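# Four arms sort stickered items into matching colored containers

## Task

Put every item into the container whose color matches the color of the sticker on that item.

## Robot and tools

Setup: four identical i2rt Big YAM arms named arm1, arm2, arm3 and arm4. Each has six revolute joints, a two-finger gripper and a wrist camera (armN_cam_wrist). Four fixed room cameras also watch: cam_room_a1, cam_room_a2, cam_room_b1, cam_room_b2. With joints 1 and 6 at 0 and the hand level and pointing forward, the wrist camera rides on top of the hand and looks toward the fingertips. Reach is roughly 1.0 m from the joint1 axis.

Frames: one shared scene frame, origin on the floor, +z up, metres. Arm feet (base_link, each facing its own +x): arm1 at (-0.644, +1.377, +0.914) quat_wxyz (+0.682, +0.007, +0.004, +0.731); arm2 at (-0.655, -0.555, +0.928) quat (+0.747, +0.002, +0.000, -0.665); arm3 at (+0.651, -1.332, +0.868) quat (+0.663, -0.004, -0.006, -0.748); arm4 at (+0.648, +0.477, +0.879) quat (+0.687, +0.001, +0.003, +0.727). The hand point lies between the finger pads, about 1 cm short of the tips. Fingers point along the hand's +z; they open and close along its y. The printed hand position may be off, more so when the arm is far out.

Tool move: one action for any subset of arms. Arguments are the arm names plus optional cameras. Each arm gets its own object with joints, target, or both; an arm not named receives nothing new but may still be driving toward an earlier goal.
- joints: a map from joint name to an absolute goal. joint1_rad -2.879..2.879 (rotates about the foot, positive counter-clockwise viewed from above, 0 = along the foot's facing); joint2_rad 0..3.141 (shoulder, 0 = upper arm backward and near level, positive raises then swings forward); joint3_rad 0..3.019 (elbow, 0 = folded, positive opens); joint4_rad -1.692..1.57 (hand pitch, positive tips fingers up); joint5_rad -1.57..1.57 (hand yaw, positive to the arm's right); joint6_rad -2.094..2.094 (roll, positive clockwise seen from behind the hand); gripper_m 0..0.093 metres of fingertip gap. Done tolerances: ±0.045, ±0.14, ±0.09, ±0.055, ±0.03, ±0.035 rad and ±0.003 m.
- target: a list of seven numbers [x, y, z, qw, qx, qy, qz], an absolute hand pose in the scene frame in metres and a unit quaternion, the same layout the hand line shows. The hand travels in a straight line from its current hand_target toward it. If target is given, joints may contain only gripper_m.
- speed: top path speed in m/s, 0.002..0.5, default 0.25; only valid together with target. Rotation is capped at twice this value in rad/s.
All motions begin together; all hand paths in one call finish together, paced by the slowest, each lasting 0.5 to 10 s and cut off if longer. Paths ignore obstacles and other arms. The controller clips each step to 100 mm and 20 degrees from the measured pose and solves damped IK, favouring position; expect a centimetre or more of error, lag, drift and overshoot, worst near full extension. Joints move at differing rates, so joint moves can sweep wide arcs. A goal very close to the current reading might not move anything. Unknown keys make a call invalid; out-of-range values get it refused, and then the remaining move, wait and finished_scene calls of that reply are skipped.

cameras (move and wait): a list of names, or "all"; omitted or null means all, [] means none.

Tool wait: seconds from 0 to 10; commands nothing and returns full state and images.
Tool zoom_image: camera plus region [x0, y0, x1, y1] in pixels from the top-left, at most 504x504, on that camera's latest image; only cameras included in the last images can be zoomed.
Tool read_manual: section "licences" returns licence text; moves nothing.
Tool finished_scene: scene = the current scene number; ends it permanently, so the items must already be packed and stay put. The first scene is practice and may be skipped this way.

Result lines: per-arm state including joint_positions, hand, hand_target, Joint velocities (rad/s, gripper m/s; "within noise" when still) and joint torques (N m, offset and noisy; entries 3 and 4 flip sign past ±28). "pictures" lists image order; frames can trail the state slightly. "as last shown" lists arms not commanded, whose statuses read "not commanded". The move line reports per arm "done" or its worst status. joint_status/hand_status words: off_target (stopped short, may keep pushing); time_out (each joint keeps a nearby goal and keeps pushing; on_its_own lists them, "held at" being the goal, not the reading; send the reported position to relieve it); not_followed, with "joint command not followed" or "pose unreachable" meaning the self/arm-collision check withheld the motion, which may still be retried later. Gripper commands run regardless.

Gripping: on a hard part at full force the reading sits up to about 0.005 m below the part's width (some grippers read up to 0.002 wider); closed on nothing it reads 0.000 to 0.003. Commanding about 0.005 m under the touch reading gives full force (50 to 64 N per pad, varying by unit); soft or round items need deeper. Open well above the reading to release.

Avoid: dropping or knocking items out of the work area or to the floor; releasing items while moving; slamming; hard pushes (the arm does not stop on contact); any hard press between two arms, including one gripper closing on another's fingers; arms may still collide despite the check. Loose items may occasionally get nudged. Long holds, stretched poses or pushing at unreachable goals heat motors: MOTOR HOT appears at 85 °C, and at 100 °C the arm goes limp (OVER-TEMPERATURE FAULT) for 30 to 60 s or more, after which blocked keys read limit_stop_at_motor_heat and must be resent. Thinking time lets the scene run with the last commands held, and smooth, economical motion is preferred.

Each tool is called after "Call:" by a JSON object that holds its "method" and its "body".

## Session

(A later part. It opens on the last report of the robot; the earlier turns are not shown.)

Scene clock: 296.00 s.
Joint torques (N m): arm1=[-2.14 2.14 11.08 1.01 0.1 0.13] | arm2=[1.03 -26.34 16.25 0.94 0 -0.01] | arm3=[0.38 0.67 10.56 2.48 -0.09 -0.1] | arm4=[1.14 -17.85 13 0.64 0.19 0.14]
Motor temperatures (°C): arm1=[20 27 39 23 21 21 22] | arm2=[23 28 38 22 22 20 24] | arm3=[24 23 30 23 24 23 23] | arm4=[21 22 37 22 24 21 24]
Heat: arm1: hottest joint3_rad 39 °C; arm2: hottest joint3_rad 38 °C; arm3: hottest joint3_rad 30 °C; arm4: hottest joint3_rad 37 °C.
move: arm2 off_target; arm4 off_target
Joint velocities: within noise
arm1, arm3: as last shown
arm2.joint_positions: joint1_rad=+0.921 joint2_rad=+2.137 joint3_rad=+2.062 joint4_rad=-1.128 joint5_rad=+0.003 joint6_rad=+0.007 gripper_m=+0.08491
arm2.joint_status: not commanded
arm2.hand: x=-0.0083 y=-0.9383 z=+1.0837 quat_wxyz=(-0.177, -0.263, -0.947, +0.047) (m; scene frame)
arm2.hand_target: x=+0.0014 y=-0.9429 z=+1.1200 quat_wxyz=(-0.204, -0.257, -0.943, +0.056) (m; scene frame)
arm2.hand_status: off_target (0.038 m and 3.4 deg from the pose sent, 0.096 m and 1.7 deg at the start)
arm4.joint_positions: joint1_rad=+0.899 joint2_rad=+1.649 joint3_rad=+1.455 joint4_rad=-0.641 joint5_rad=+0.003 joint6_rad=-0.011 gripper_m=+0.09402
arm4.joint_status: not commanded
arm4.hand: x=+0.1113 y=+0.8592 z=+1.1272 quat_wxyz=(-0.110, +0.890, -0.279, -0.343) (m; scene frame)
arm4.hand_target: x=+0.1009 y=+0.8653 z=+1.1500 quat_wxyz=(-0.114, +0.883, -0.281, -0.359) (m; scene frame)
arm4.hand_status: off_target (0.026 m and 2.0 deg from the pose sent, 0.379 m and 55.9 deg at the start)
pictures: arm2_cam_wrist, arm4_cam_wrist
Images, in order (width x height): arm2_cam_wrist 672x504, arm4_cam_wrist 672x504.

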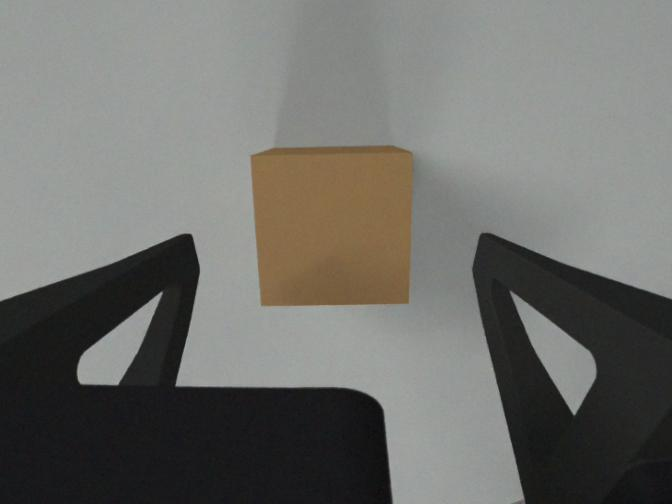

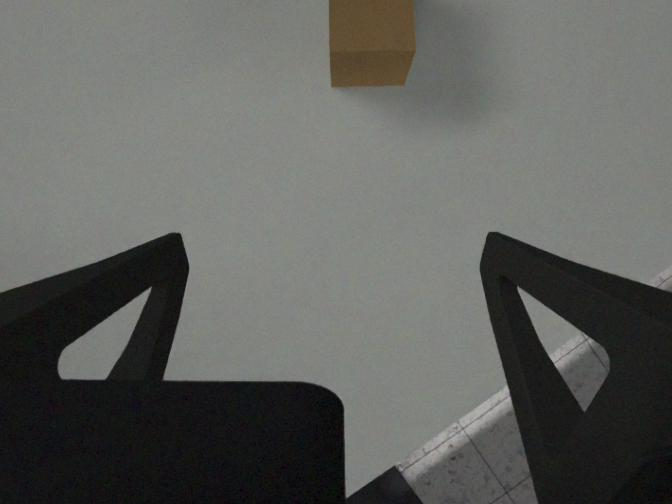

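Call:
{"method": "move", "body": {"arm4": {"target": [-0.004, 0.958, 1.155, 0.0535, -0.9364, 0.2996, 0.1778], "speed": 0.2}, "arm2": {"target": [-0.12, -0.869, 1.19, 0.3629, 0.2431, 0.8942, -0.0987], "speed": 0.2}, "cameras": ["arm4_cam_wrist", "arm2_cam_wrist"]}}

Scene clock: 320.70 s.
Joint torques (N m): arm1=[-1.73 1.85 11.17 1.05 0.09 0.11] | arm2=[1.26 -16.38 10.7 2.92 0.11 0.01] | arm3=[0.62 0.79 10.55 2.47 -0.09 -0.1] | arm4=[0.56 -26.7 11.78 0.39 -0.03 0.04]
Motor temperatures (°C): arm1=[20 26 37 23 21 21 22] | arm2=[23 28 38 22 22 20 23] | arm3=[24 23 30 23 24 23 23] | arm4=[21 24 43 22 24 21 24]
Heat: arm1: hottest joint3_rad 37 °C; arm2: hottest joint3_rad 38 °C; arm3: hottest joint3_rad 30 °C; arm4: hottest joint3_rad 43 °C.
move: arm2 done; arm4 off_target
Joint velocities: within noise
arm1, arm3: as last shown
arm2.joint_positions: joint1_rad=+0.921 joint2_rad=+1.529 joint3_rad=+1.349 joint4_rad=-0.625 joint5_rad=+0.003 joint6_rad=+0.007 gripper_m=+0.08491
arm2.joint_status: not commanded
arm2.hand: x=-0.1218 y=-0.8719 z=+1.1942 quat_wxyz=(-0.361, -0.249, -0.894, +0.097) (m; scene frame)
arm2.hand_target: x=-0.1200 y=-0.8689 z=+1.1900 quat_wxyz=(-0.363, -0.243, -0.894, +0.099) (m; scene frame)
arm2.hand_status: done (0.005 m and 0.7 deg from the pose sent, 0.169 m and 23.1 deg at the start)
arm4.joint_positions: joint1_rad=+0.886 joint2_rad=+2.431 joint3_rad=+2.879 joint4_rad=-1.563 joint5_rad=-0.003 joint6_rad=-0.011 gripper_m=+0.09402
arm4.joint_status: not commanded
arm4.hand: x=-0.0026 y=+0.9516 z=+1.1512 quat_wxyz=(-0.067, +0.928, -0.296, -0.216) (m; scene frame)
arm4.hand_target: x=-0.0029 y=+0.9571 z=+1.1543 quat_wxyz=(-0.069, +0.926, -0.297, -0.224) (m; scene frame)
arm4.hand_status: off_target (0.008 m and 4.8 deg from the pose sent, 0.154 m and 20.9 deg at the start; a joint's target at an end of its range on 23 of 58 steps)
pictures: arm2_cam_wrist, arm4_cam_wrist
Images, in order (width x height): arm2_cam_wrist 672x504, arm4_cam_wrist 672x504.

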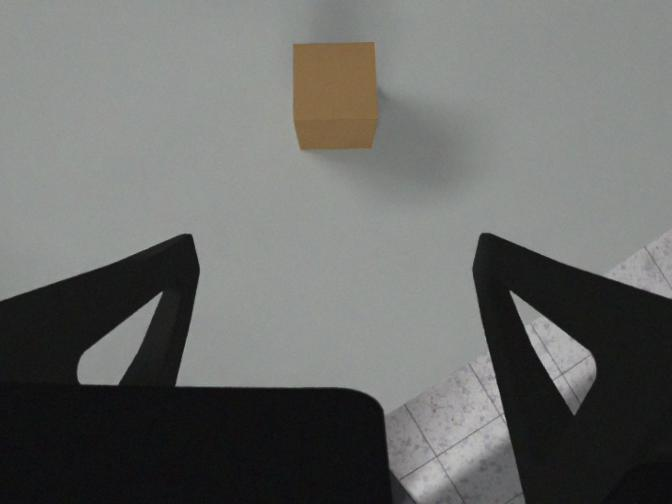

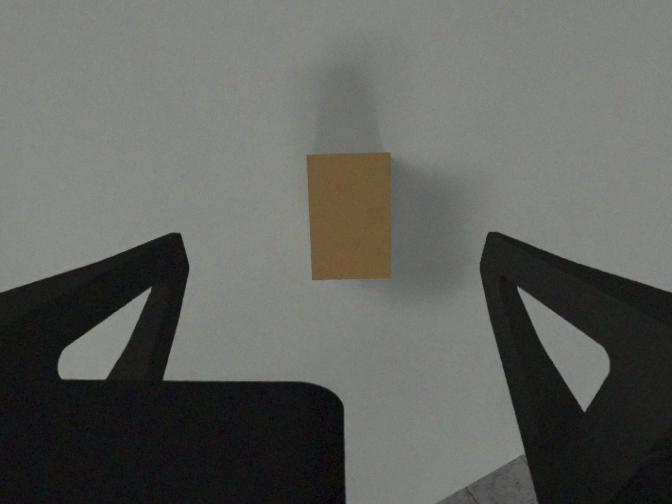

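Call:
{"method": "move", "body": {"arm4": {"target": [-0.0017, 0.965, 1.095, 0.0599, -0.9369, 0.2804, 0.2000], "speed": 0.12}, "arm2": {"joints": {"joint2_rad": 0.6, "joint3_rad": 0.9, "joint4_rad": -1.3}}, "cameras": ["arm4_cam_wrist"]}}

Call:
{"method": "move", "body": {"arm2": {"joints": {"joint1_rad": 0.0}}, "arm1": {"joints": {"joint1_rad": 0.0}}, "arm3": {"target": [0.09, -0.995, 1.15, 0.0997, -0.8934, 0.2456, 0.3626], "speed": 0.3}, "cameras": ["arm4_cam_wrist", "arm3_cam_wrist"]}}

Scene clock: 337.47 s.
Joint torques (N m): arm1=[-2.26 2.02 11.17 0.91 0.09 0.1] | arm2=[1.32 -1.2 10.06 1.36 0.11 0] | arm3=[0.56 0.73 10.56 2.47 -0.08 -0.1] | arm4=[0.73 -30.62 9.44 1.18 -0.05 -0.07]
Motor temperatures (°C): arm1=[20 25 37 23 21 21 22] | arm2=[23 27 37 22 22 20 23] | arm3=[24 23 31 23 24 23 23] | arm4=[21 27 45 22 24 21 24]
Heat: arm1: hottest joint3_rad 37 °C; arm2: hottest joint3_rad 37 °C; arm3: hottest joint3_rad 31 °C; arm4: hottest joint3_rad 45 °C.
move: arm2 done; arm4 off_target
Joint velocities: within noise
arm1, arm3: as last shown
arm2.joint_positions: joint1_rad=+0.921 joint2_rad=+0.599 joint3_rad=+0.914 joint4_rad=-1.287 joint5_rad=+0.003 joint6_rad=+0.007 gripper_m=+0.08491
arm2.joint_status: all done
arm2.hand: x=-0.4415 y=-0.6837 z=+1.2436 quat_wxyz=(-0.285, -0.256, -0.921, +0.076) (m; scene frame)
arm2.hand_target: x=-0.4442 y=-0.6808 z=+1.2345 quat_wxyz=(-0.272, -0.251, -0.926, +0.074) (m; scene frame)
arm2.hand_status: not commanded
arm4.joint_positions: joint1_rad=+0.874 joint2_rad=+2.398 joint3_rad=+2.629 joint4_rad=-1.424 joint5_rad=-0.017 joint6_rad=-0.048 gripper_m=+0.09402
arm4.joint_status: not commanded
arm4.hand: x=-0.0014 y=+0.9594 z=+1.0767 quat_wxyz=(-0.053, +0.939, -0.286, -0.182) (m; scene frame)
arm4.hand_target: x=-0.0015 y=+0.9647 z=+1.0951 quat_wxyz=(-0.060, +0.937, -0.280, -0.200) (m; scene frame)
arm4.hand_status: off_target (0.019 m and 2.3 deg from the pose sent, 0.058 m and 2.9 deg at the start)
pictures: arm4_cam_wrist
Images, in order (width x height): arm4_cam_wrist 672x504.

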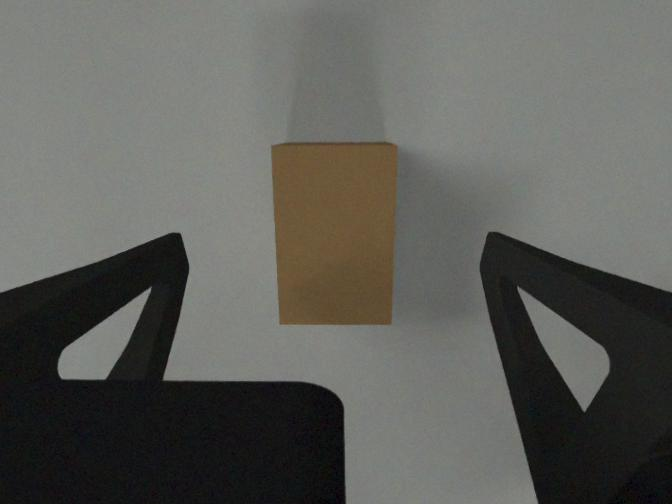

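Scene clock: 339.87 s.
Joint torques (N m): arm1=[-1.61 2.2 11.07 0.99 0.09 0.08] | arm2=[0.44 -1.26 10.02 1.37 -0.01 0] | arm3=[0.62 -17.44 14.38 0.95 0.12 -0.12] | arm4=[0.56 -30.86 9.37 1.1 -0.08 -0.08]
Motor temperatures (°C): arm1=[20 25 37 23 21 21 22] | arm2=[23 27 37 22 22 20 23] | arm3=[24 23 31 23 24 23 23] | arm4=[21 28 44 22 24 21 24]
Heat: arm1: hottest joint3_rad 37 °C; arm2: hottest joint3_rad 37 °C; arm3: hottest joint3_rad 31 °C; arm4: hottest joint3_rad 44 °C.
move: arm1 done; arm2 done; arm3 off_target
Joint velocities: within noise
arm1.joint_positions: joint1_rad=-0.007 joint2_rad=+0.598 joint3_rad=+0.900 joint4_rad=-1.292 joint5_rad=-0.007 joint6_rad=-0.001 gripper_m=+0.07996
arm1.joint_status: all done
arm1.hand: x=-0.6549 y=+1.6226 z=+1.2230 quat_wxyz=(-0.190, +0.697, -0.656, -0.217) (m; scene frame)
arm1.hand_target: x=-0.6561 y=+1.6212 z=+1.2214 quat_wxyz=(-0.186, +0.698, -0.657, -0.214) (m; scene frame)
arm1.hand_status: not commanded
arm2.joint_positions: joint1_rad=+0.004 joint2_rad=+0.599 joint3_rad=+0.914 joint4_rad=-1.287 joint5_rad=+0.006 joint6_rad=+0.007 gripper_m=+0.08492
arm2.joint_status: all done
arm2.hand: x=-0.6270 y=-0.8039 z=+1.2428 quat_wxyz=(-0.219, -0.637, -0.713, +0.195) (m; scene frame)
arm2.hand_target: x=-0.6285 y=-0.8002 z=+1.2337 quat_wxyz=(-0.208, -0.639, -0.716, +0.187) (m; scene frame)
arm2.hand_status: not commanded
arm3.joint_positions: joint1_rad=-1.970 joint2_rad=+1.593 joint3_rad=+1.419 joint4_rad=-0.665 joint5_rad=+0.009 joint6_rad=+0.003 gripper_m=+0.09402
arm3.joint_status: not commanded
arm3.hand: x=+0.0973 y=-1.0091 z=+1.1209 quat_wxyz=(+0.090, -0.903, +0.245, +0.342) (m; scene frame)
arm3.hand_target: x=+0.0914 y=-0.9958 z=+1.1502 quat_wxyz=(+0.100, -0.893, +0.246, +0.363) (m; scene frame)
arm3.hand_status: off_target (0.033 m and 2.8 deg from the pose sent, 0.357 m and 56.2 deg at the start)
arm4: as last shown
pictures: arm3_cam_wrist, arm4_cam_wrist
Images, in order (width x height): arm3_cam_wrist 672x504, arm4_cam_wrist 672x504.

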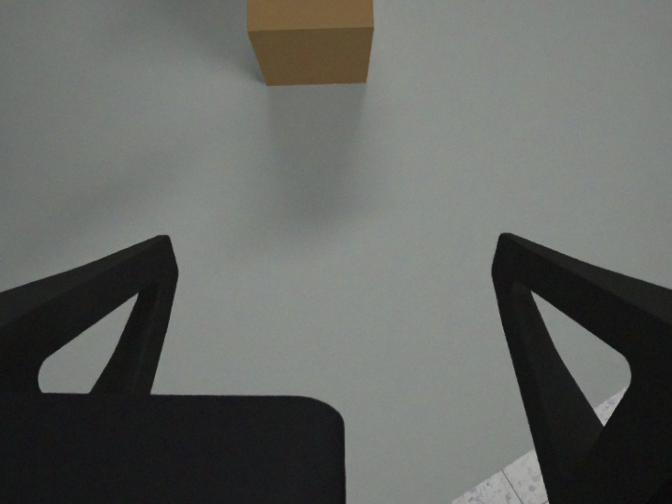

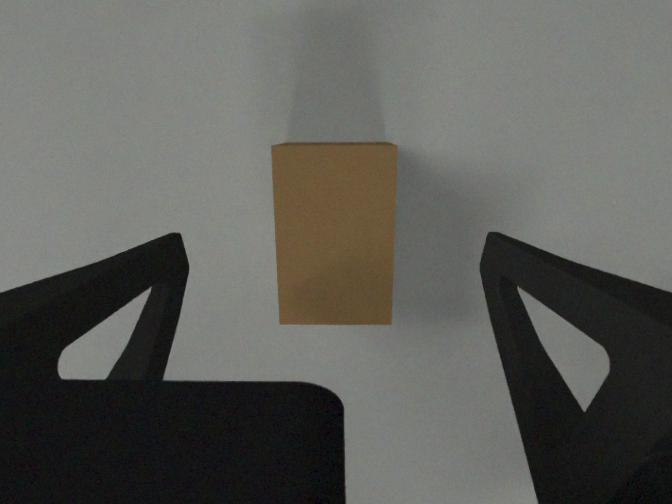

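Call:
{"method": "move", "body": {"arm4": {"target": [-0.0038, 0.9664, 1.045, 0.0599, -0.9369, 0.2804, 0.2000], "speed": 0.08}, "arm3": {"target": [-0.025, -0.948, 1.16, 0.0471, -0.9504, 0.2509, 0.1782], "speed": 0.2}, "cameras": ["arm4_cam_wrist", "arm3_cam_wrist"]}}

Scene clock: 355.07 s.
Joint torques (N m): arm1=[-1.08 2.67 11.21 0.81 0.09 0.1] | arm2=[0.38 -1.32 10.03 1.36 -0.01 0.01] | arm3=[2.32 -25.82 12.89 0.36 0.07 -0.06] | arm4=[0.26 -31.56 8.87 1.18 -0.05 -0.1]
Motor temperatures (°C): arm1=[20 25 37 23 21 21 22] | arm2=[23 27 37 22 22 20 23] | arm3=[24 24 34 23 24 23 23] | arm4=[21 31 41 22 24 21 24]
Heat: arm1: hottest joint3_rad 37 °C; arm2: hottest joint3_rad 37 °C; arm3: hottest joint3_rad 34 °C; arm4: hottest joint3_rad 41 °C.
move: arm3 off_target; arm4 off_target
Joint velocities: within noise
arm1, arm2: as last shown
arm3.joint_positions: joint1_rad=-1.970 joint2_rad=+2.387 joint3_rad=+2.878 joint4_rad=-1.691 joint5_rad=+0.012 joint6_rad=+0.003 gripper_m=+0.09402
arm3.joint_status: not commanded
arm3.hand: x=-0.0166 y=-0.9429 z=+1.1531 quat_wxyz=(+0.047, -0.950, +0.256, +0.175) (m; scene frame)
arm3.hand_target: x=-0.0239 y=-0.9485 z=+1.1595 quat_wxyz=(+0.049, -0.949, +0.251, +0.186) (m; scene frame)
arm3.hand_status: off_target (0.012 m and 0.7 deg from the pose sent, 0.142 m and 20.2 deg at the start; a joint's target at an end of its range on 16 of 62 steps)
arm4.joint_positions: joint1_rad=+0.874 joint2_rad=+2.370 joint3_rad=+2.435 joint4_rad=-1.260 joint5_rad=-0.017 joint6_rad=-0.048 gripper_m=+0.09402
arm4.joint_status: not commanded
arm4.hand: x=-0.0040 y=+0.9610 z=+1.0225 quat_wxyz=(-0.053, +0.940, -0.285, -0.180) (m; scene frame)
arm4.hand_target: x=-0.0037 y=+0.9661 z=+1.0449 quat_wxyz=(-0.060, +0.937, -0.280, -0.200) (m; scene frame)
arm4.hand_status: off_target (0.023 m and 2.5 deg from the pose sent, 0.032 m and 2.3 deg at the start)
pictures: arm3_cam_wrist, arm4_cam_wrist
Images, in order (width x height): arm3_cam_wrist 672x504, arm4_cam_wrist 672x504.

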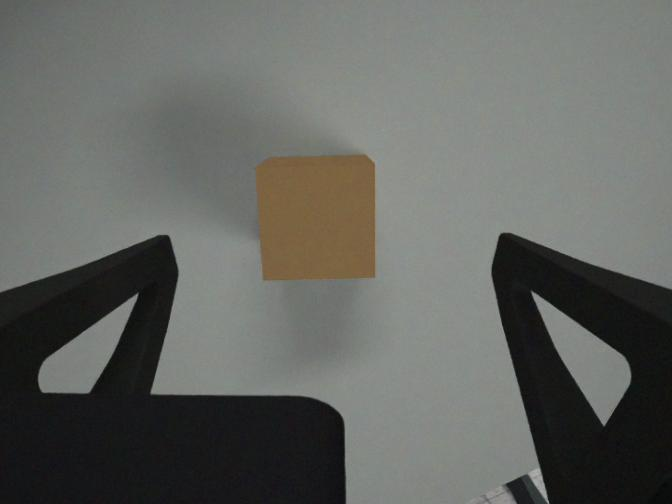

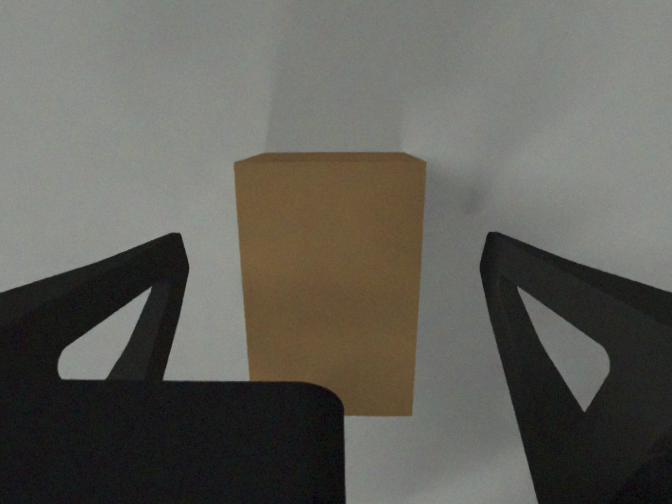

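Call:
{"method": "move", "body": {"arm4": {"joints": {"gripper_m": 0.035}}, "arm3": {"target": [-0.0145, -0.9645, 1.10, 0.0513, -0.9475, 0.2423, 0.2023], "speed": 0.12}, "cameras": ["arm4_cam_wrist", "arm3_cam_wrist"]}}

Scene clock: 368.30 s.
Joint torques (N m): arm1=[-1.03 1.9 11.17 0.96 0.08 0.11] | arm2=[0.38 -1.2 10.04 1.37 -0.01 0] | arm3=[2.32 -27.75 8.99 1.33 -0.03 -0.1] | arm4=[0.32 -31.21 8.98 1.13 -0.03 -0.08]
Motor temperatures (°C): arm1=[20 25 37 23 21 21 22] | arm2=[23 27 36 22 22 20 23] | arm3=[24 25 35 23 24 23 23] | arm4=[21 33 40 22 24 21 24]
Heat: arm1: hottest joint3_rad 37 °C; arm2: hottest joint3_rad 36 °C; arm3: hottest joint3_rad 35 °C; arm4: hottest joint3_rad 40 °C.
move: arm3 off_target; arm4 off_target
Joint velocities: within noise
arm1, arm2: as last shown
arm3.joint_positions: joint1_rad=-1.961 joint2_rad=+2.138 joint3_rad=+2.237 joint4_rad=-1.270 joint5_rad=+0.012 joint6_rad=+0.003 gripper_m=+0.09402
arm3.joint_status: not commanded
arm3.hand: x=-0.0093 y=-0.9553 z=+1.0864 quat_wxyz=(+0.049, -0.948, +0.252, +0.188) (m; scene frame)
arm3.hand_target: x=-0.0143 y=-0.9644 z=+1.0999 quat_wxyz=(+0.051, -0.948, +0.242, +0.202) (m; scene frame)
arm3.hand_status: off_target (0.017 m and 1.9 deg from the pose sent, 0.057 m and 3.6 deg at the start)
arm4.joint_positions: joint1_rad=+0.874 joint2_rad=+2.369 joint3_rad=+2.435 joint4_rad=-1.260 joint5_rad=-0.018 joint6_rad=-0.050 gripper_m=+0.04461
arm4.joint_status: gripper_m off_target (ended at +0.04463, target +0.03500)
arm4.hand: x=-0.0040 y=+0.9609 z=+1.0235 quat_wxyz=(-0.053, +0.940, -0.285, -0.181) (m; scene frame)
arm4.hand_target: x=-0.0036 y=+0.9662 z=+1.0449 quat_wxyz=(-0.060, +0.937, -0.280, -0.200) (m; scene frame)
arm4.hand_status: not commanded
pictures: arm3_cam_wrist, arm4_cam_wrist
Images, in order (width x height): arm3_cam_wrist 672x504, arm4_cam_wrist 672x504.

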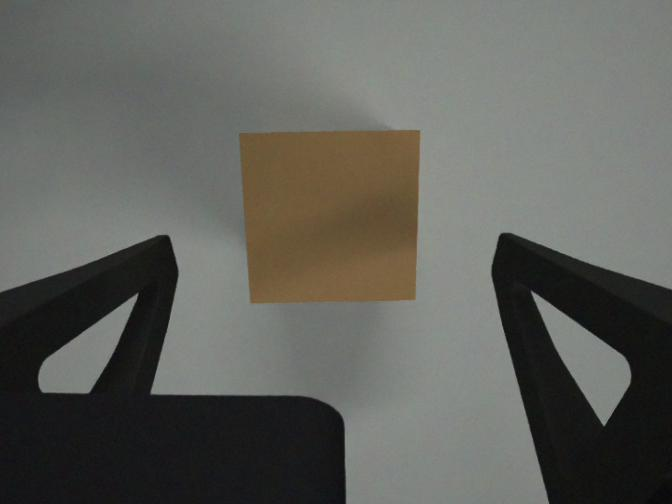

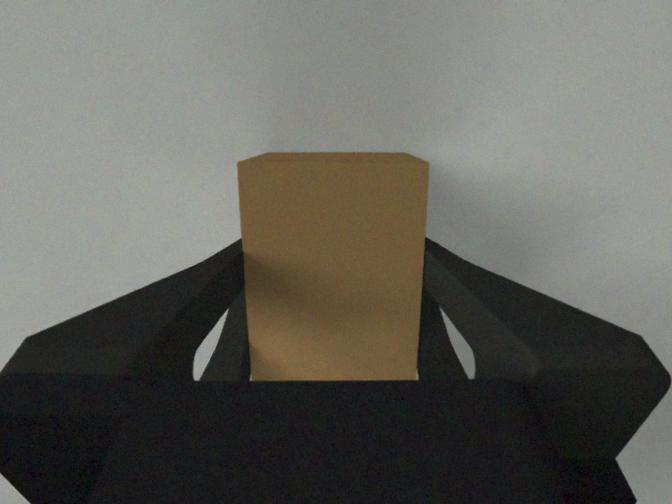

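Call:
{"method": "move", "body": {"arm4": {"target": [-0.0038, 0.9664, 1.12, 0.0599, -0.9369, 0.2804, 0.2000], "speed": 0.1}, "arm3": {"target": [-0.0215, -0.9615, 1.062, 0.0513, -0.9475, 0.2423, 0.2023], "speed": 0.08}, "cameras": ["arm4_cam_wrist", "arm3_cam_wrist"]}}

Scene clock: 379.03 s.
Joint torques (N m): arm1=[-1.26 2.61 10.93 0.81 0.08 0.09] | arm2=[0.38 -1.2 10.04 1.37 -0.01 0] | arm3=[2.49 -25.99 9.01 1.33 -0.03 -0.09] | arm4=[0.56 -26.87 12.31 0.27 -0.03 -0.06]
Motor temperatures (°C): arm1=[20 24 37 23 21 21 22] | arm2=[23 26 36 22 22 20 23] | arm3=[24 25 33 23 24 23 23] | arm4=[21 32 40 22 24 21 25]
Heat: arm1: hottest joint3_rad 37 °C; arm2: hottest joint3_rad 36 °C; arm3: hottest joint3_rad 33 °C; arm4: hottest joint3_rad 40 °C.
move: arm3 off_target; arm4 done
Joint velocities: within noise
arm1, arm2: as last shown
arm3.joint_positions: joint1_rad=-1.961 joint2_rad=+2.136 joint3_rad=+2.169 joint4_rad=-1.183 joint5_rad=+0.012 joint6_rad=+0.003 gripper_m=+0.09402
arm3.joint_status: not commanded
arm3.hand: x=-0.0145 y=-0.9527 z=+1.0633 quat_wxyz=(+0.052, -0.946, +0.251, +0.198) (m; scene frame)
arm3.hand_target: x=-0.0213 y=-0.9614 z=+1.0621 quat_wxyz=(+0.051, -0.947, +0.242, +0.202) (m; scene frame)
arm3.hand_status: off_target (0.011 m and 1.1 deg from the pose sent, 0.028 m and 1.9 deg at the start)
arm4.joint_positions: joint1_rad=+0.874 joint2_rad=+2.464 joint3_rad=+2.861 joint4_rad=-1.557 joint5_rad=-0.018 joint6_rad=-0.050 gripper_m=+0.04461
arm4.joint_status: not commanded
arm4.hand: x=-0.0018 y=+0.9600 z=+1.1177 quat_wxyz=(-0.058, +0.937, -0.284, -0.196) (m; scene frame)
arm4.hand_target: x=-0.0031 y=+0.9658 z=+1.1198 quat_wxyz=(-0.062, +0.936, -0.280, -0.204) (m; scene frame)
arm4.hand_status: done (0.007 m and 0.6 deg from the pose sent, 0.097 m and 2.4 deg at the start)
pictures: arm3_cam_wrist, arm4_cam_wrist
Images, in order (width x height): arm3_cam_wrist 672x504, arm4_cam_wrist 672x504.

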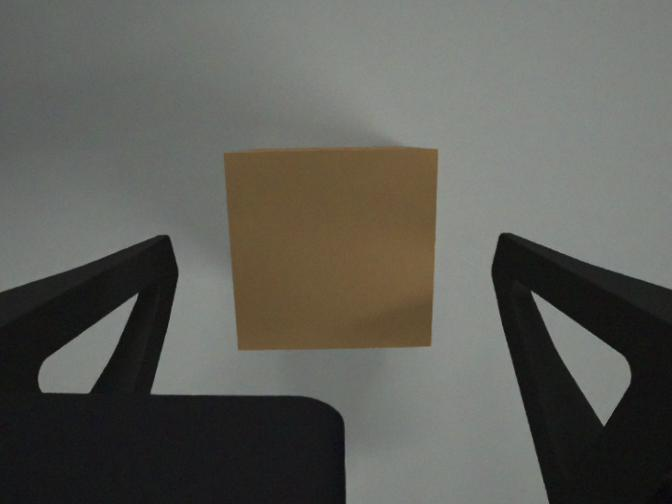

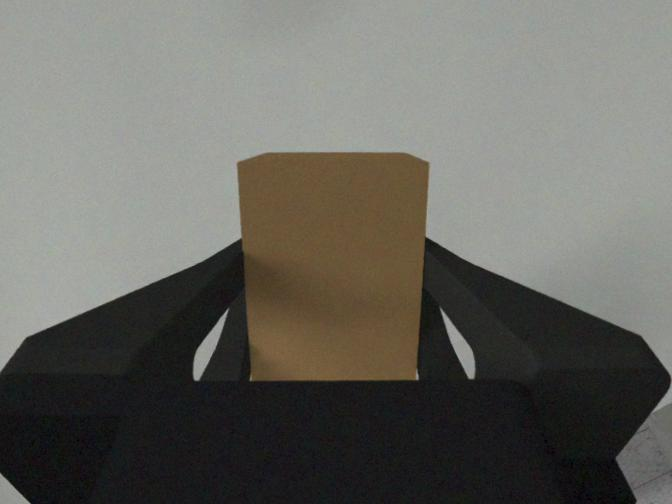

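Call:
{"method": "move", "body": {"arm4": {"target": [0.17, 0.825, 1.18, 0.1132, -0.8836, 0.279, 0.3587], "speed": 0.2}, "arm3": {"target": [-0.0215, -0.9605, 1.043, 0.0513, -0.9475, 0.2423, 0.2023], "speed": 0.08}, "cameras": ["arm4_cam_wrist", "arm3_cam_wrist"]}}

Scene clock: 387.20 s.
Joint torques (N m): arm1=[-1.61 2.2 11.1 0.98 0.1 0.05] | arm2=[0.38 -1.2 10.03 1.35 0 0] | arm3=[2.37 -25.58 8.94 1.37 -0.05 -0.1] | arm4=[1.55 -15.03 10.02 1.76 0.19 0.21]
Motor temperatures (°C): arm1=[20 24 37 23 21 21 21] | arm2=[23 26 35 22 22 20 23] | arm3=[24 26 33 23 24 23 23] | arm4=[21 32 40 22 24 21 25]
Heat: arm1: hottest joint3_rad 37 °C; arm2: hottest joint3_rad 35 °C; arm3: hottest joint3_rad 33 °C; arm4: hottest joint3_rad 40 °C.
move: arm3 off_target; arm4 off_target
Joint velocities: within noise
arm1, arm2: as last shown
arm3.joint_positions: joint1_rad=-1.961 joint2_rad=+2.136 joint3_rad=+2.124 joint4_rad=-1.135 joint5_rad=+0.012 joint6_rad=+0.003 gripper_m=+0.09402
arm3.joint_status: not commanded
arm3.hand: x=-0.0151 y=-0.9526 z=+1.0463 quat_wxyz=(+0.052, -0.946, +0.251, +0.199) (m; scene frame)
arm3.hand_target: x=-0.0213 y=-0.9604 z=+1.0431 quat_wxyz=(+0.051, -0.947, +0.242, +0.202) (m; scene frame)
arm3.hand_status: off_target (0.011 m and 1.1 deg from the pose sent, 0.023 m and 1.1 deg at the start)
arm4.joint_positions: joint1_rad=+0.879 joint2_rad=+1.446 joint3_rad=+1.332 joint4_rad=-0.721 joint5_rad=-0.011 joint6_rad=-0.029 gripper_m=+0.04461
arm4.joint_status: not commanded
arm4.hand: x=+0.1761 y=+0.8252 z=+1.1693 quat_wxyz=(-0.110, +0.890, -0.277, -0.344) (m; scene frame)
arm4.hand_target: x=+0.1702 y=+0.8249 z=+1.1800 quat_wxyz=(-0.113, +0.884, -0.279, -0.359) (m; scene frame)
arm4.hand_status: off_target (0.012 m and 1.9 deg from the pose sent, 0.227 m and 20.6 deg at the start)
pictures: arm3_cam_wrist, arm4_cam_wrist
Images, in order (width x height): arm3_cam_wrist 672x504, arm4_cam_wrist 672x504.

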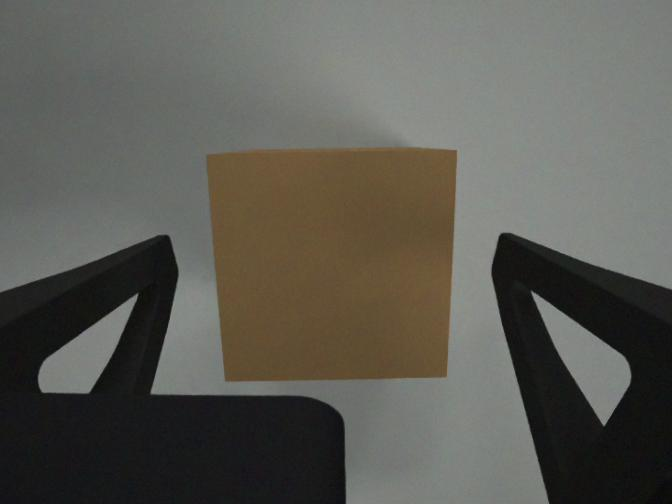

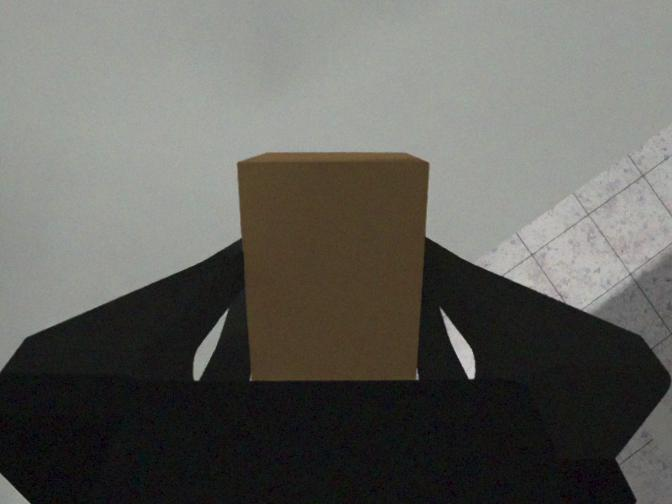

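Call:
{"method": "move", "body": {"arm4": {"joints": {"joint2_rad": 0.6, "joint3_rad": 0.75, "joint4_rad": -1.2, "joint5_rad": 0, "joint6_rad": 0}}, "arm3": {"target": [-0.0215, -0.9605, 1.032, 0.0513, -0.9475, 0.2423, 0.2023], "speed": 0.08}, "cameras": ["arm4_cam_wrist", "arm3_cam_wrist"]}}

Scene clock: 392.00 s.
Joint torques (N m): arm1=[-0.91 2.49 11.08 1.01 0.11 0.09] | arm2=[0.44 -1.32 10.03 1.37 0 0.01] | arm3=[2.49 -25.52 8.96 1.37 -0.05 -0.11] | arm4=[1.32 -1.26 9.16 0.59 0.19 0.15]
Motor temperatures (°C): arm1=[20 24 37 23 21 21 21] | arm2=[23 26 35 22 22 20 23] | arm3=[24 26 32 23 24 23 23] | arm4=[21 31 40 22 24 21 26]
Heat: arm1: hottest joint3_rad 37 °C; arm2: hottest joint3_rad 35 °C; arm3: hottest joint3_rad 32 °C; arm4: hottest joint3_rad 40 °C.
move: arm3 off_target; arm4 done
Joint velocities: within noise
arm1, arm2: as last shown
arm3.joint_positions: joint1_rad=-1.961 joint2_rad=+2.136 joint3_rad=+2.097 joint4_rad=-1.107 joint5_rad=+0.012 joint6_rad=+0.003 gripper_m=+0.09402
arm3.joint_status: not commanded
arm3.hand: x=-0.0152 y=-0.9527 z=+1.0364 quat_wxyz=(+0.052, -0.946, +0.251, +0.200) (m; scene frame)
arm3.hand_target: x=-0.0213 y=-0.9604 z=+1.0323 quat_wxyz=(+0.051, -0.947, +0.242, +0.202) (m; scene frame)
arm3.hand_status: off_target (0.011 m and 1.1 deg from the pose sent, 0.017 m and 1.1 deg at the start)
arm4.joint_positions: joint1_rad=+0.880 joint2_rad=+0.603 joint3_rad=+0.748 joint4_rad=-1.193 joint5_rad=-0.003 joint6_rad=-0.013 gripper_m=+0.04461
arm4.joint_status: all done
arm4.hand: x=+0.4483 y=+0.6258 z=+1.1232 quat_wxyz=(-0.079, +0.919, -0.296, -0.248) (m; scene frame)
arm4.hand_target: x=+0.4489 y=+0.6239 z=+1.1239 quat_wxyz=(-0.077, +0.919, -0.299, -0.247) (m; scene frame)
arm4.hand_status: not commanded
pictures: arm3_cam_wrist, arm4_cam_wrist
Images, in order (width x height): arm3_cam_wrist 672x504, arm4_cam_wrist 672x504.

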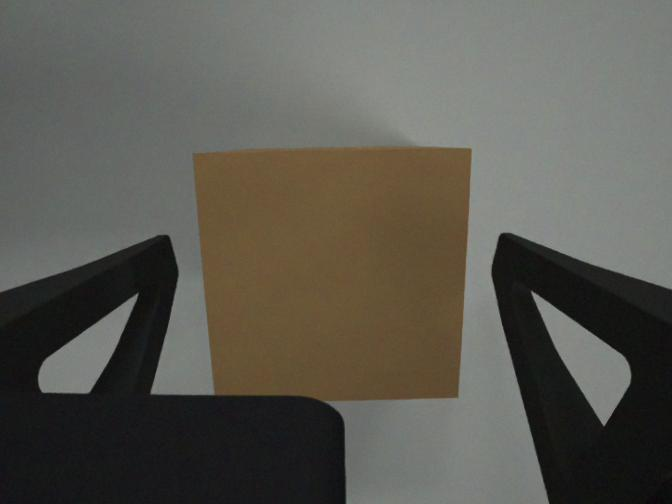

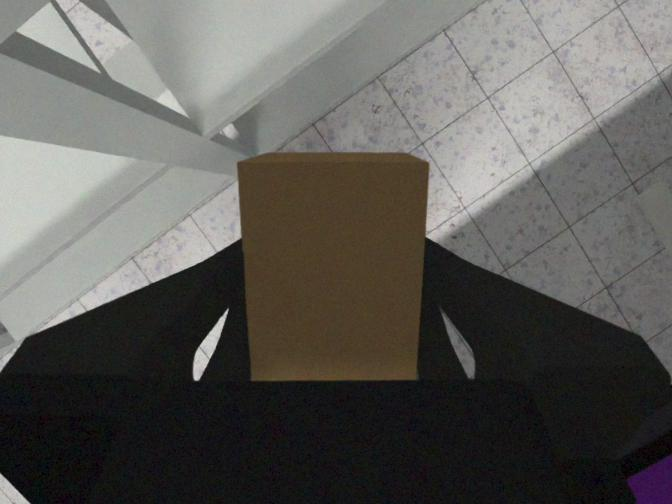

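Call:
{"method": "move", "body": {"arm4": {"joints": {"joint1_rad": -1.149}}, "arm3": {"target": [-0.0215, -0.9605, 1.02, 0.0513, -0.9475, 0.2423, 0.2023], "speed": 0.08}, "cameras": ["arm4_cam_wrist"]}}

Call:
{"method": "move", "body": {"arm3": {"joints": {"gripper_m": 0.045}}, "cameras": ["arm3_cam_wrist"]}}

Scene clock: 398.90 s.
Joint torques (N m): arm1=[-1.32 1.85 11 1.07 0.09 0.11] | arm2=[0.38 -1.2 10.02 1.39 -0.01 0] | arm3=[2.37 -25.17 8.92 1.42 -0.05 -0.1] | arm4=[0.62 -1.32 9.2 0.62 0.03 0.15]
Motor temperatures (°C): arm1=[20 24 37 23 21 21 21] | arm2=[23 26 35 22 22 20 23] | arm3=[24 27 32 23 24 23 23] | arm4=[21 30 40 22 24 21 26]
Heat: arm1: hottest joint3_rad 37 °C; arm2: hottest joint3_rad 35 °C; arm3: hottest joint3_rad 32 °C; arm4: hottest joint3_rad 40 °C.
move: arm3 off_target; arm4 done
Joint velocities: within noise
arm1, arm2: as last shown
arm3.joint_positions: joint1_rad=-1.961 joint2_rad=+2.136 joint3_rad=+2.070 joint4_rad=-1.078 joint5_rad=+0.012 joint6_rad=+0.003 gripper_m=+0.09402
arm3.joint_status: not commanded
arm3.hand: x=-0.0152 y=-0.9528 z=+1.0263 quat_wxyz=(+0.053, -0.945, +0.251, +0.201) (m; scene frame)
arm3.hand_target: x=-0.0213 y=-0.9604 z=+1.0202 quat_wxyz=(+0.051, -0.947, +0.242, +0.202) (m; scene frame)
arm3.hand_status: off_target (0.012 m and 1.1 deg from the pose sent, 0.019 m and 1.1 deg at the start)
arm4.joint_positions: joint1_rad=-1.147 joint2_rad=+0.603 joint3_rad=+0.748 joint4_rad=-1.193 joint5_rad=+0.002 joint6_rad=-0.012 gripper_m=+0.04463
arm4.joint_status: all done
arm4.hand: x=+0.8704 y=+0.5926 z=+1.1214 quat_wxyz=(-0.249, +0.235, -0.938, -0.058) (m; scene frame)
arm4.hand_target: x=+0.8691 y=+0.5916 z=+1.1220 quat_wxyz=(-0.248, +0.229, -0.940, -0.060) (m; scene frame)
arm4.hand_status: not commanded
pictures: arm4_cam_wrist
Images, in order (width x height): arm4_cam_wrist 672x504.

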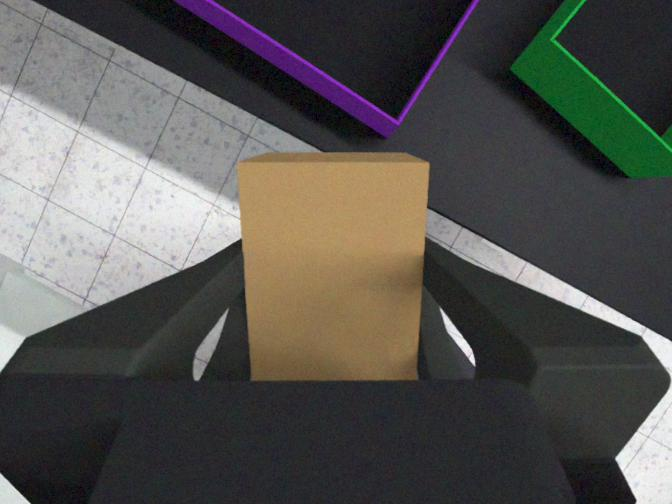

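Scene clock: 399.50 s.
Joint torques (N m): arm1=[-1.14 2.08 11.1 0.91 0.08 0.09] | arm2=[0.38 -1.2 10.04 1.36 -0.01 0.01] | arm3=[2.43 -25.17 8.94 1.39 -0.05 -0.11] | arm4=[0.38 -0.73 9.33 0.55 0.03 0.16]
Motor temperatures (°C): arm1=[20 24 37 23 21 21 21] | arm2=[23 26 35 22 22 20 23] | arm3=[24 27 32 23 24 23 23] | arm4=[21 29 40 22 24 21 26]
Heat: arm1: hottest joint3_rad 37 °C; arm2: hottest joint3_rad 35 °C; arm3: hottest joint3_rad 32 °C; arm4: hottest joint3_rad 40 °C.
move: arm3 off_target
Joint velocities: within noise
arm1, arm2, arm4: as last shown
arm3.joint_positions: joint1_rad=-1.961 joint2_rad=+2.136 joint3_rad=+2.070 joint4_rad=-1.078 joint5_rad=+0.012 joint6_rad=+0.003 gripper_m=+0.05298
arm3.joint_status: gripper_m off_target (ended at +0.05302, target +0.04500)
arm3.hand: x=-0.0152 y=-0.9528 z=+1.0263 quat_wxyz=(+0.053, -0.945, +0.251, +0.201) (m; scene frame)
arm3.hand_target: x=-0.0213 y=-0.9604 z=+1.0202 quat_wxyz=(+0.051, -0.947, +0.242, +0.202) (m; scene frame)
arm3.hand_status: not commanded
pictures: arm3_cam_wrist
Images, in order (width x height): arm3_cam_wrist 672x504.

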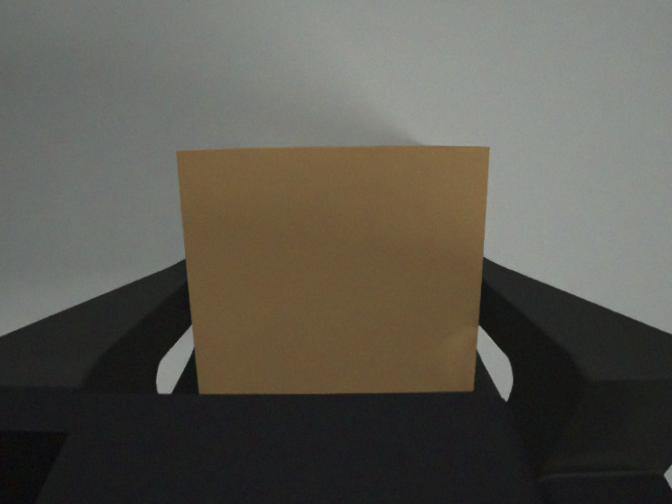

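Call:
{"method": "move", "body": {"arm4": {"target": [1.118, 0.727, 1.0, 0.2026, -0.2373, 0.9488, 0.0507], "speed": 0.25}, "arm3": {"target": [-0.0215, -0.9605, 1.13, 0.0513, -0.9475, 0.2423, 0.2023], "speed": 0.1}, "cameras": ["arm4_cam_wrist", "arm3_cam_wrist"]}}

Scene clock: 414.47 s.
Joint torques (N m): arm1=[-1.44 1.38 11.06 0.9 0.08 0.06] | arm2=[0.44 -1.26 10.06 1.35 -0.01 0] | arm3=[2.55 -24.76 13.96 0.53 -0.03 -0.09] | arm4=[1.08 -14.62 11.36 1.01 -0.04 0.14]
Motor temperatures (°C): arm1=[20 24 37 23 21 21 21] | arm2=[23 26 35 22 22 20 23] | arm3=[24 27 32 23 24 23 24] | arm4=[21 28 40 22 24 21 26]
Heat: arm1: hottest joint3_rad 37 °C; arm2: hottest joint3_rad 35 °C; arm3: hottest joint3_rad 32 °C; arm4: hottest joint3_rad 40 °C.
move: arm3 off_target; arm4 off_target
Joint velocities: within noise
arm1.joint_positions: joint1_rad=-0.007 joint2_rad=+0.598 joint3_rad=+0.900 joint4_rad=-1.292 joint5_rad=-0.007 joint6_rad=-0.001 gripper_m=+0.07996
arm1.joint_status: not commanded
arm1.hand: x=-0.6549 y=+1.6226 z=+1.2230 quat_wxyz=(-0.190, +0.697, -0.656, -0.217) (m; scene frame)
arm1.hand_target: x=-0.6561 y=+1.6212 z=+1.2214 quat_wxyz=(-0.186, +0.698, -0.657, -0.214) (m; scene frame)
arm1.hand_status: not commanded
arm2.joint_positions: joint1_rad=+0.004 joint2_rad=+0.599 joint3_rad=+0.914 joint4_rad=-1.287 joint5_rad=+0.006 joint6_rad=+0.007 gripper_m=+0.08492
arm2.joint_status: not commanded
arm2.hand: x=-0.6270 y=-0.8039 z=+1.2428 quat_wxyz=(-0.219, -0.637, -0.713, +0.195) (m; scene frame)
arm2.hand_target: x=-0.6285 y=-0.8002 z=+1.2337 quat_wxyz=(-0.208, -0.639, -0.716, +0.187) (m; scene frame)
arm2.hand_status: not commanded
arm3.joint_positions: joint1_rad=-1.961 joint2_rad=+2.154 joint3_rad=+2.339 joint4_rad=-1.362 joint5_rad=+0.012 joint6_rad=+0.003 gripper_m=+0.05298
arm3.joint_status: not commanded
arm3.hand: x=-0.0080 y=-0.9557 z=+1.1140 quat_wxyz=(+0.049, -0.949, +0.252, +0.185) (m; scene frame)
arm3.hand_target: x=-0.0205 y=-0.9609 z=+1.1299 quat_wxyz=(+0.051, -0.947, +0.242, +0.203) (m; scene frame)
arm3.hand_status: off_target (0.021 m and 2.2 deg from the pose sent, 0.104 m and 1.0 deg at the start)
arm4.joint_positions: joint1_rad=-1.146 joint2_rad=+1.548 joint3_rad=+1.065 joint4_rad=-0.718 joint5_rad=+0.001 joint6_rad=-0.012 gripper_m=+0.04463
arm4.joint_status: not commanded
arm4.hand: x=+1.0991 y=+0.7121 z=+0.9798 quat_wxyz=(-0.176, +0.240, -0.954, -0.041) (m; scene frame)
arm4.hand_target: x=+1.1167 y=+0.7264 z=+1.0007 quat_wxyz=(-0.203, +0.237, -0.949, -0.051) (m; scene frame)
arm4.hand_status: off_target (0.031 m and 3.3 deg from the pose sent, 0.307 m and 5.6 deg at the start)
pictures: arm3_cam_wrist, arm4_cam_wrist
Images, in order (width x height): arm3_cam_wrist 672x504, arm4_cam_wrist 672x504.

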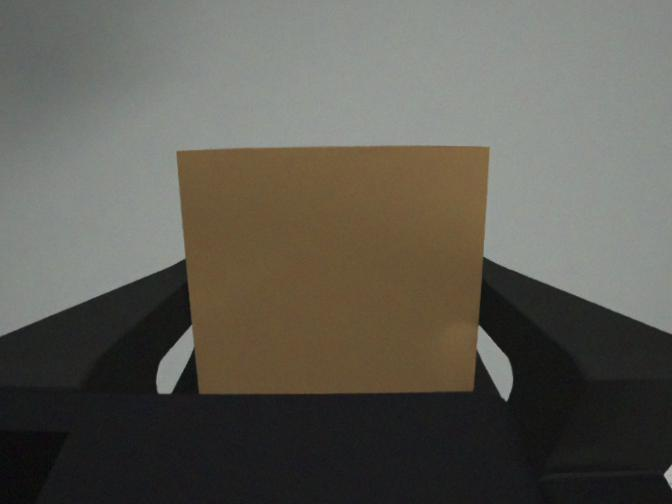

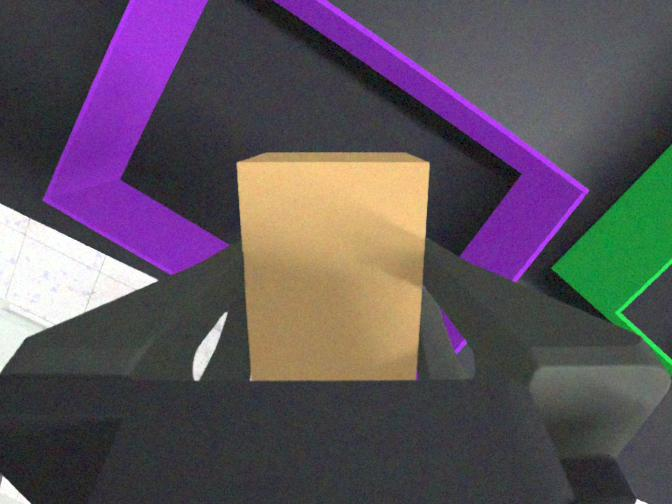

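Call:
{"method": "move", "body": {"arm4": {"target": [1.09, 0.722, 0.87, 0.1863, -0.2318, 0.9537, 0.0453], "speed": 0.15}, "arm3": {"target": [0.142, -1.04, 1.18, 0.0997, -0.8934, 0.2456, 0.3626], "speed": 0.2}, "cameras": ["arm4_cam_wrist", "arm3_cam_wrist"]}}

Scene clock: 435.63 s.
Joint torques (N m): arm1=[-1.14 2.67 11.19 0.88 0.07 0.06] | arm2=[0.44 -1.32 10.06 1.35 -0.01 0] | arm3=[1.85 -15.03 9.78 2.21 0.12 0.02] | arm4=[0.73 -14.27 6.72 1.13 0.2 0.15]
Motor temperatures (°C): arm1=[20 24 37 23 21 21 21] | arm2=[23 25 35 22 22 20 23] | arm3=[24 28 34 23 24 23 24] | arm4=[21 26 39 22 24 21 26]
Heat: arm1: hottest joint3_rad 37 °C; arm2: hottest joint3_rad 35 °C; arm3: hottest joint3_rad 34 °C; arm4: hottest joint3_rad 39 °C.
move: arm3 done; arm4 done
Joint velocities: within noise
arm1, arm2: as last shown
arm3.joint_positions: joint1_rad=-1.961 joint2_rad=+1.420 joint3_rad=+1.357 joint4_rad=-0.751 joint5_rad=+0.028 joint6_rad=+0.007 gripper_m=+0.05298
arm3.joint_status: not commanded
arm3.hand: x=+0.1457 y=-1.0380 z=+1.1752 quat_wxyz=(+0.099, -0.898, +0.246, +0.352) (m; scene frame)
arm3.hand_target: x=+0.1422 y=-1.0399 z=+1.1801 quat_wxyz=(+0.100, -0.893, +0.246, +0.363) (m; scene frame)
arm3.hand_status: done (0.006 m and 1.3 deg from the pose sent, 0.184 m and 22.1 deg at the start)
arm4.joint_positions: joint1_rad=-1.124 joint2_rad=+1.706 joint3_rad=+0.916 joint4_rad=-0.397 joint5_rad=+0.008 joint6_rad=+0.018 gripper_m=+0.04463
arm4.joint_status: not commanded
arm4.hand: x=+1.0877 y=+0.7174 z=+0.8734 quat_wxyz=(-0.183, +0.236, -0.954, -0.044) (m; scene frame)
arm4.hand_target: x=+1.0899 y=+0.7220 z=+0.8702 quat_wxyz=(-0.186, +0.232, -0.954, -0.045) (m; scene frame)
arm4.hand_status: done (0.006 m and 0.6 deg from the pose sent, 0.111 m and 1.6 deg at the start)
pictures: arm3_cam_wrist, arm4_cam_wrist
Images, in order (width x height): arm3_cam_wrist 672x504, arm4_cam_wrist 672x504.

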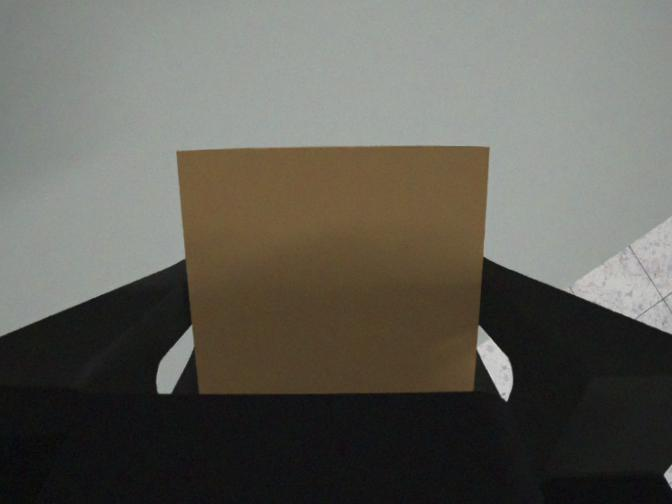

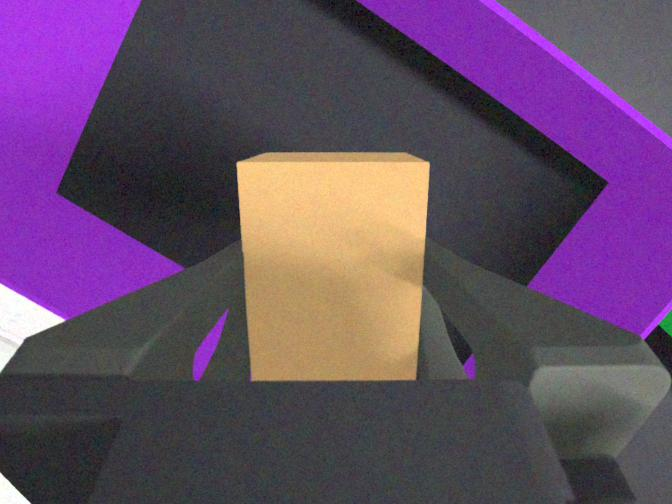

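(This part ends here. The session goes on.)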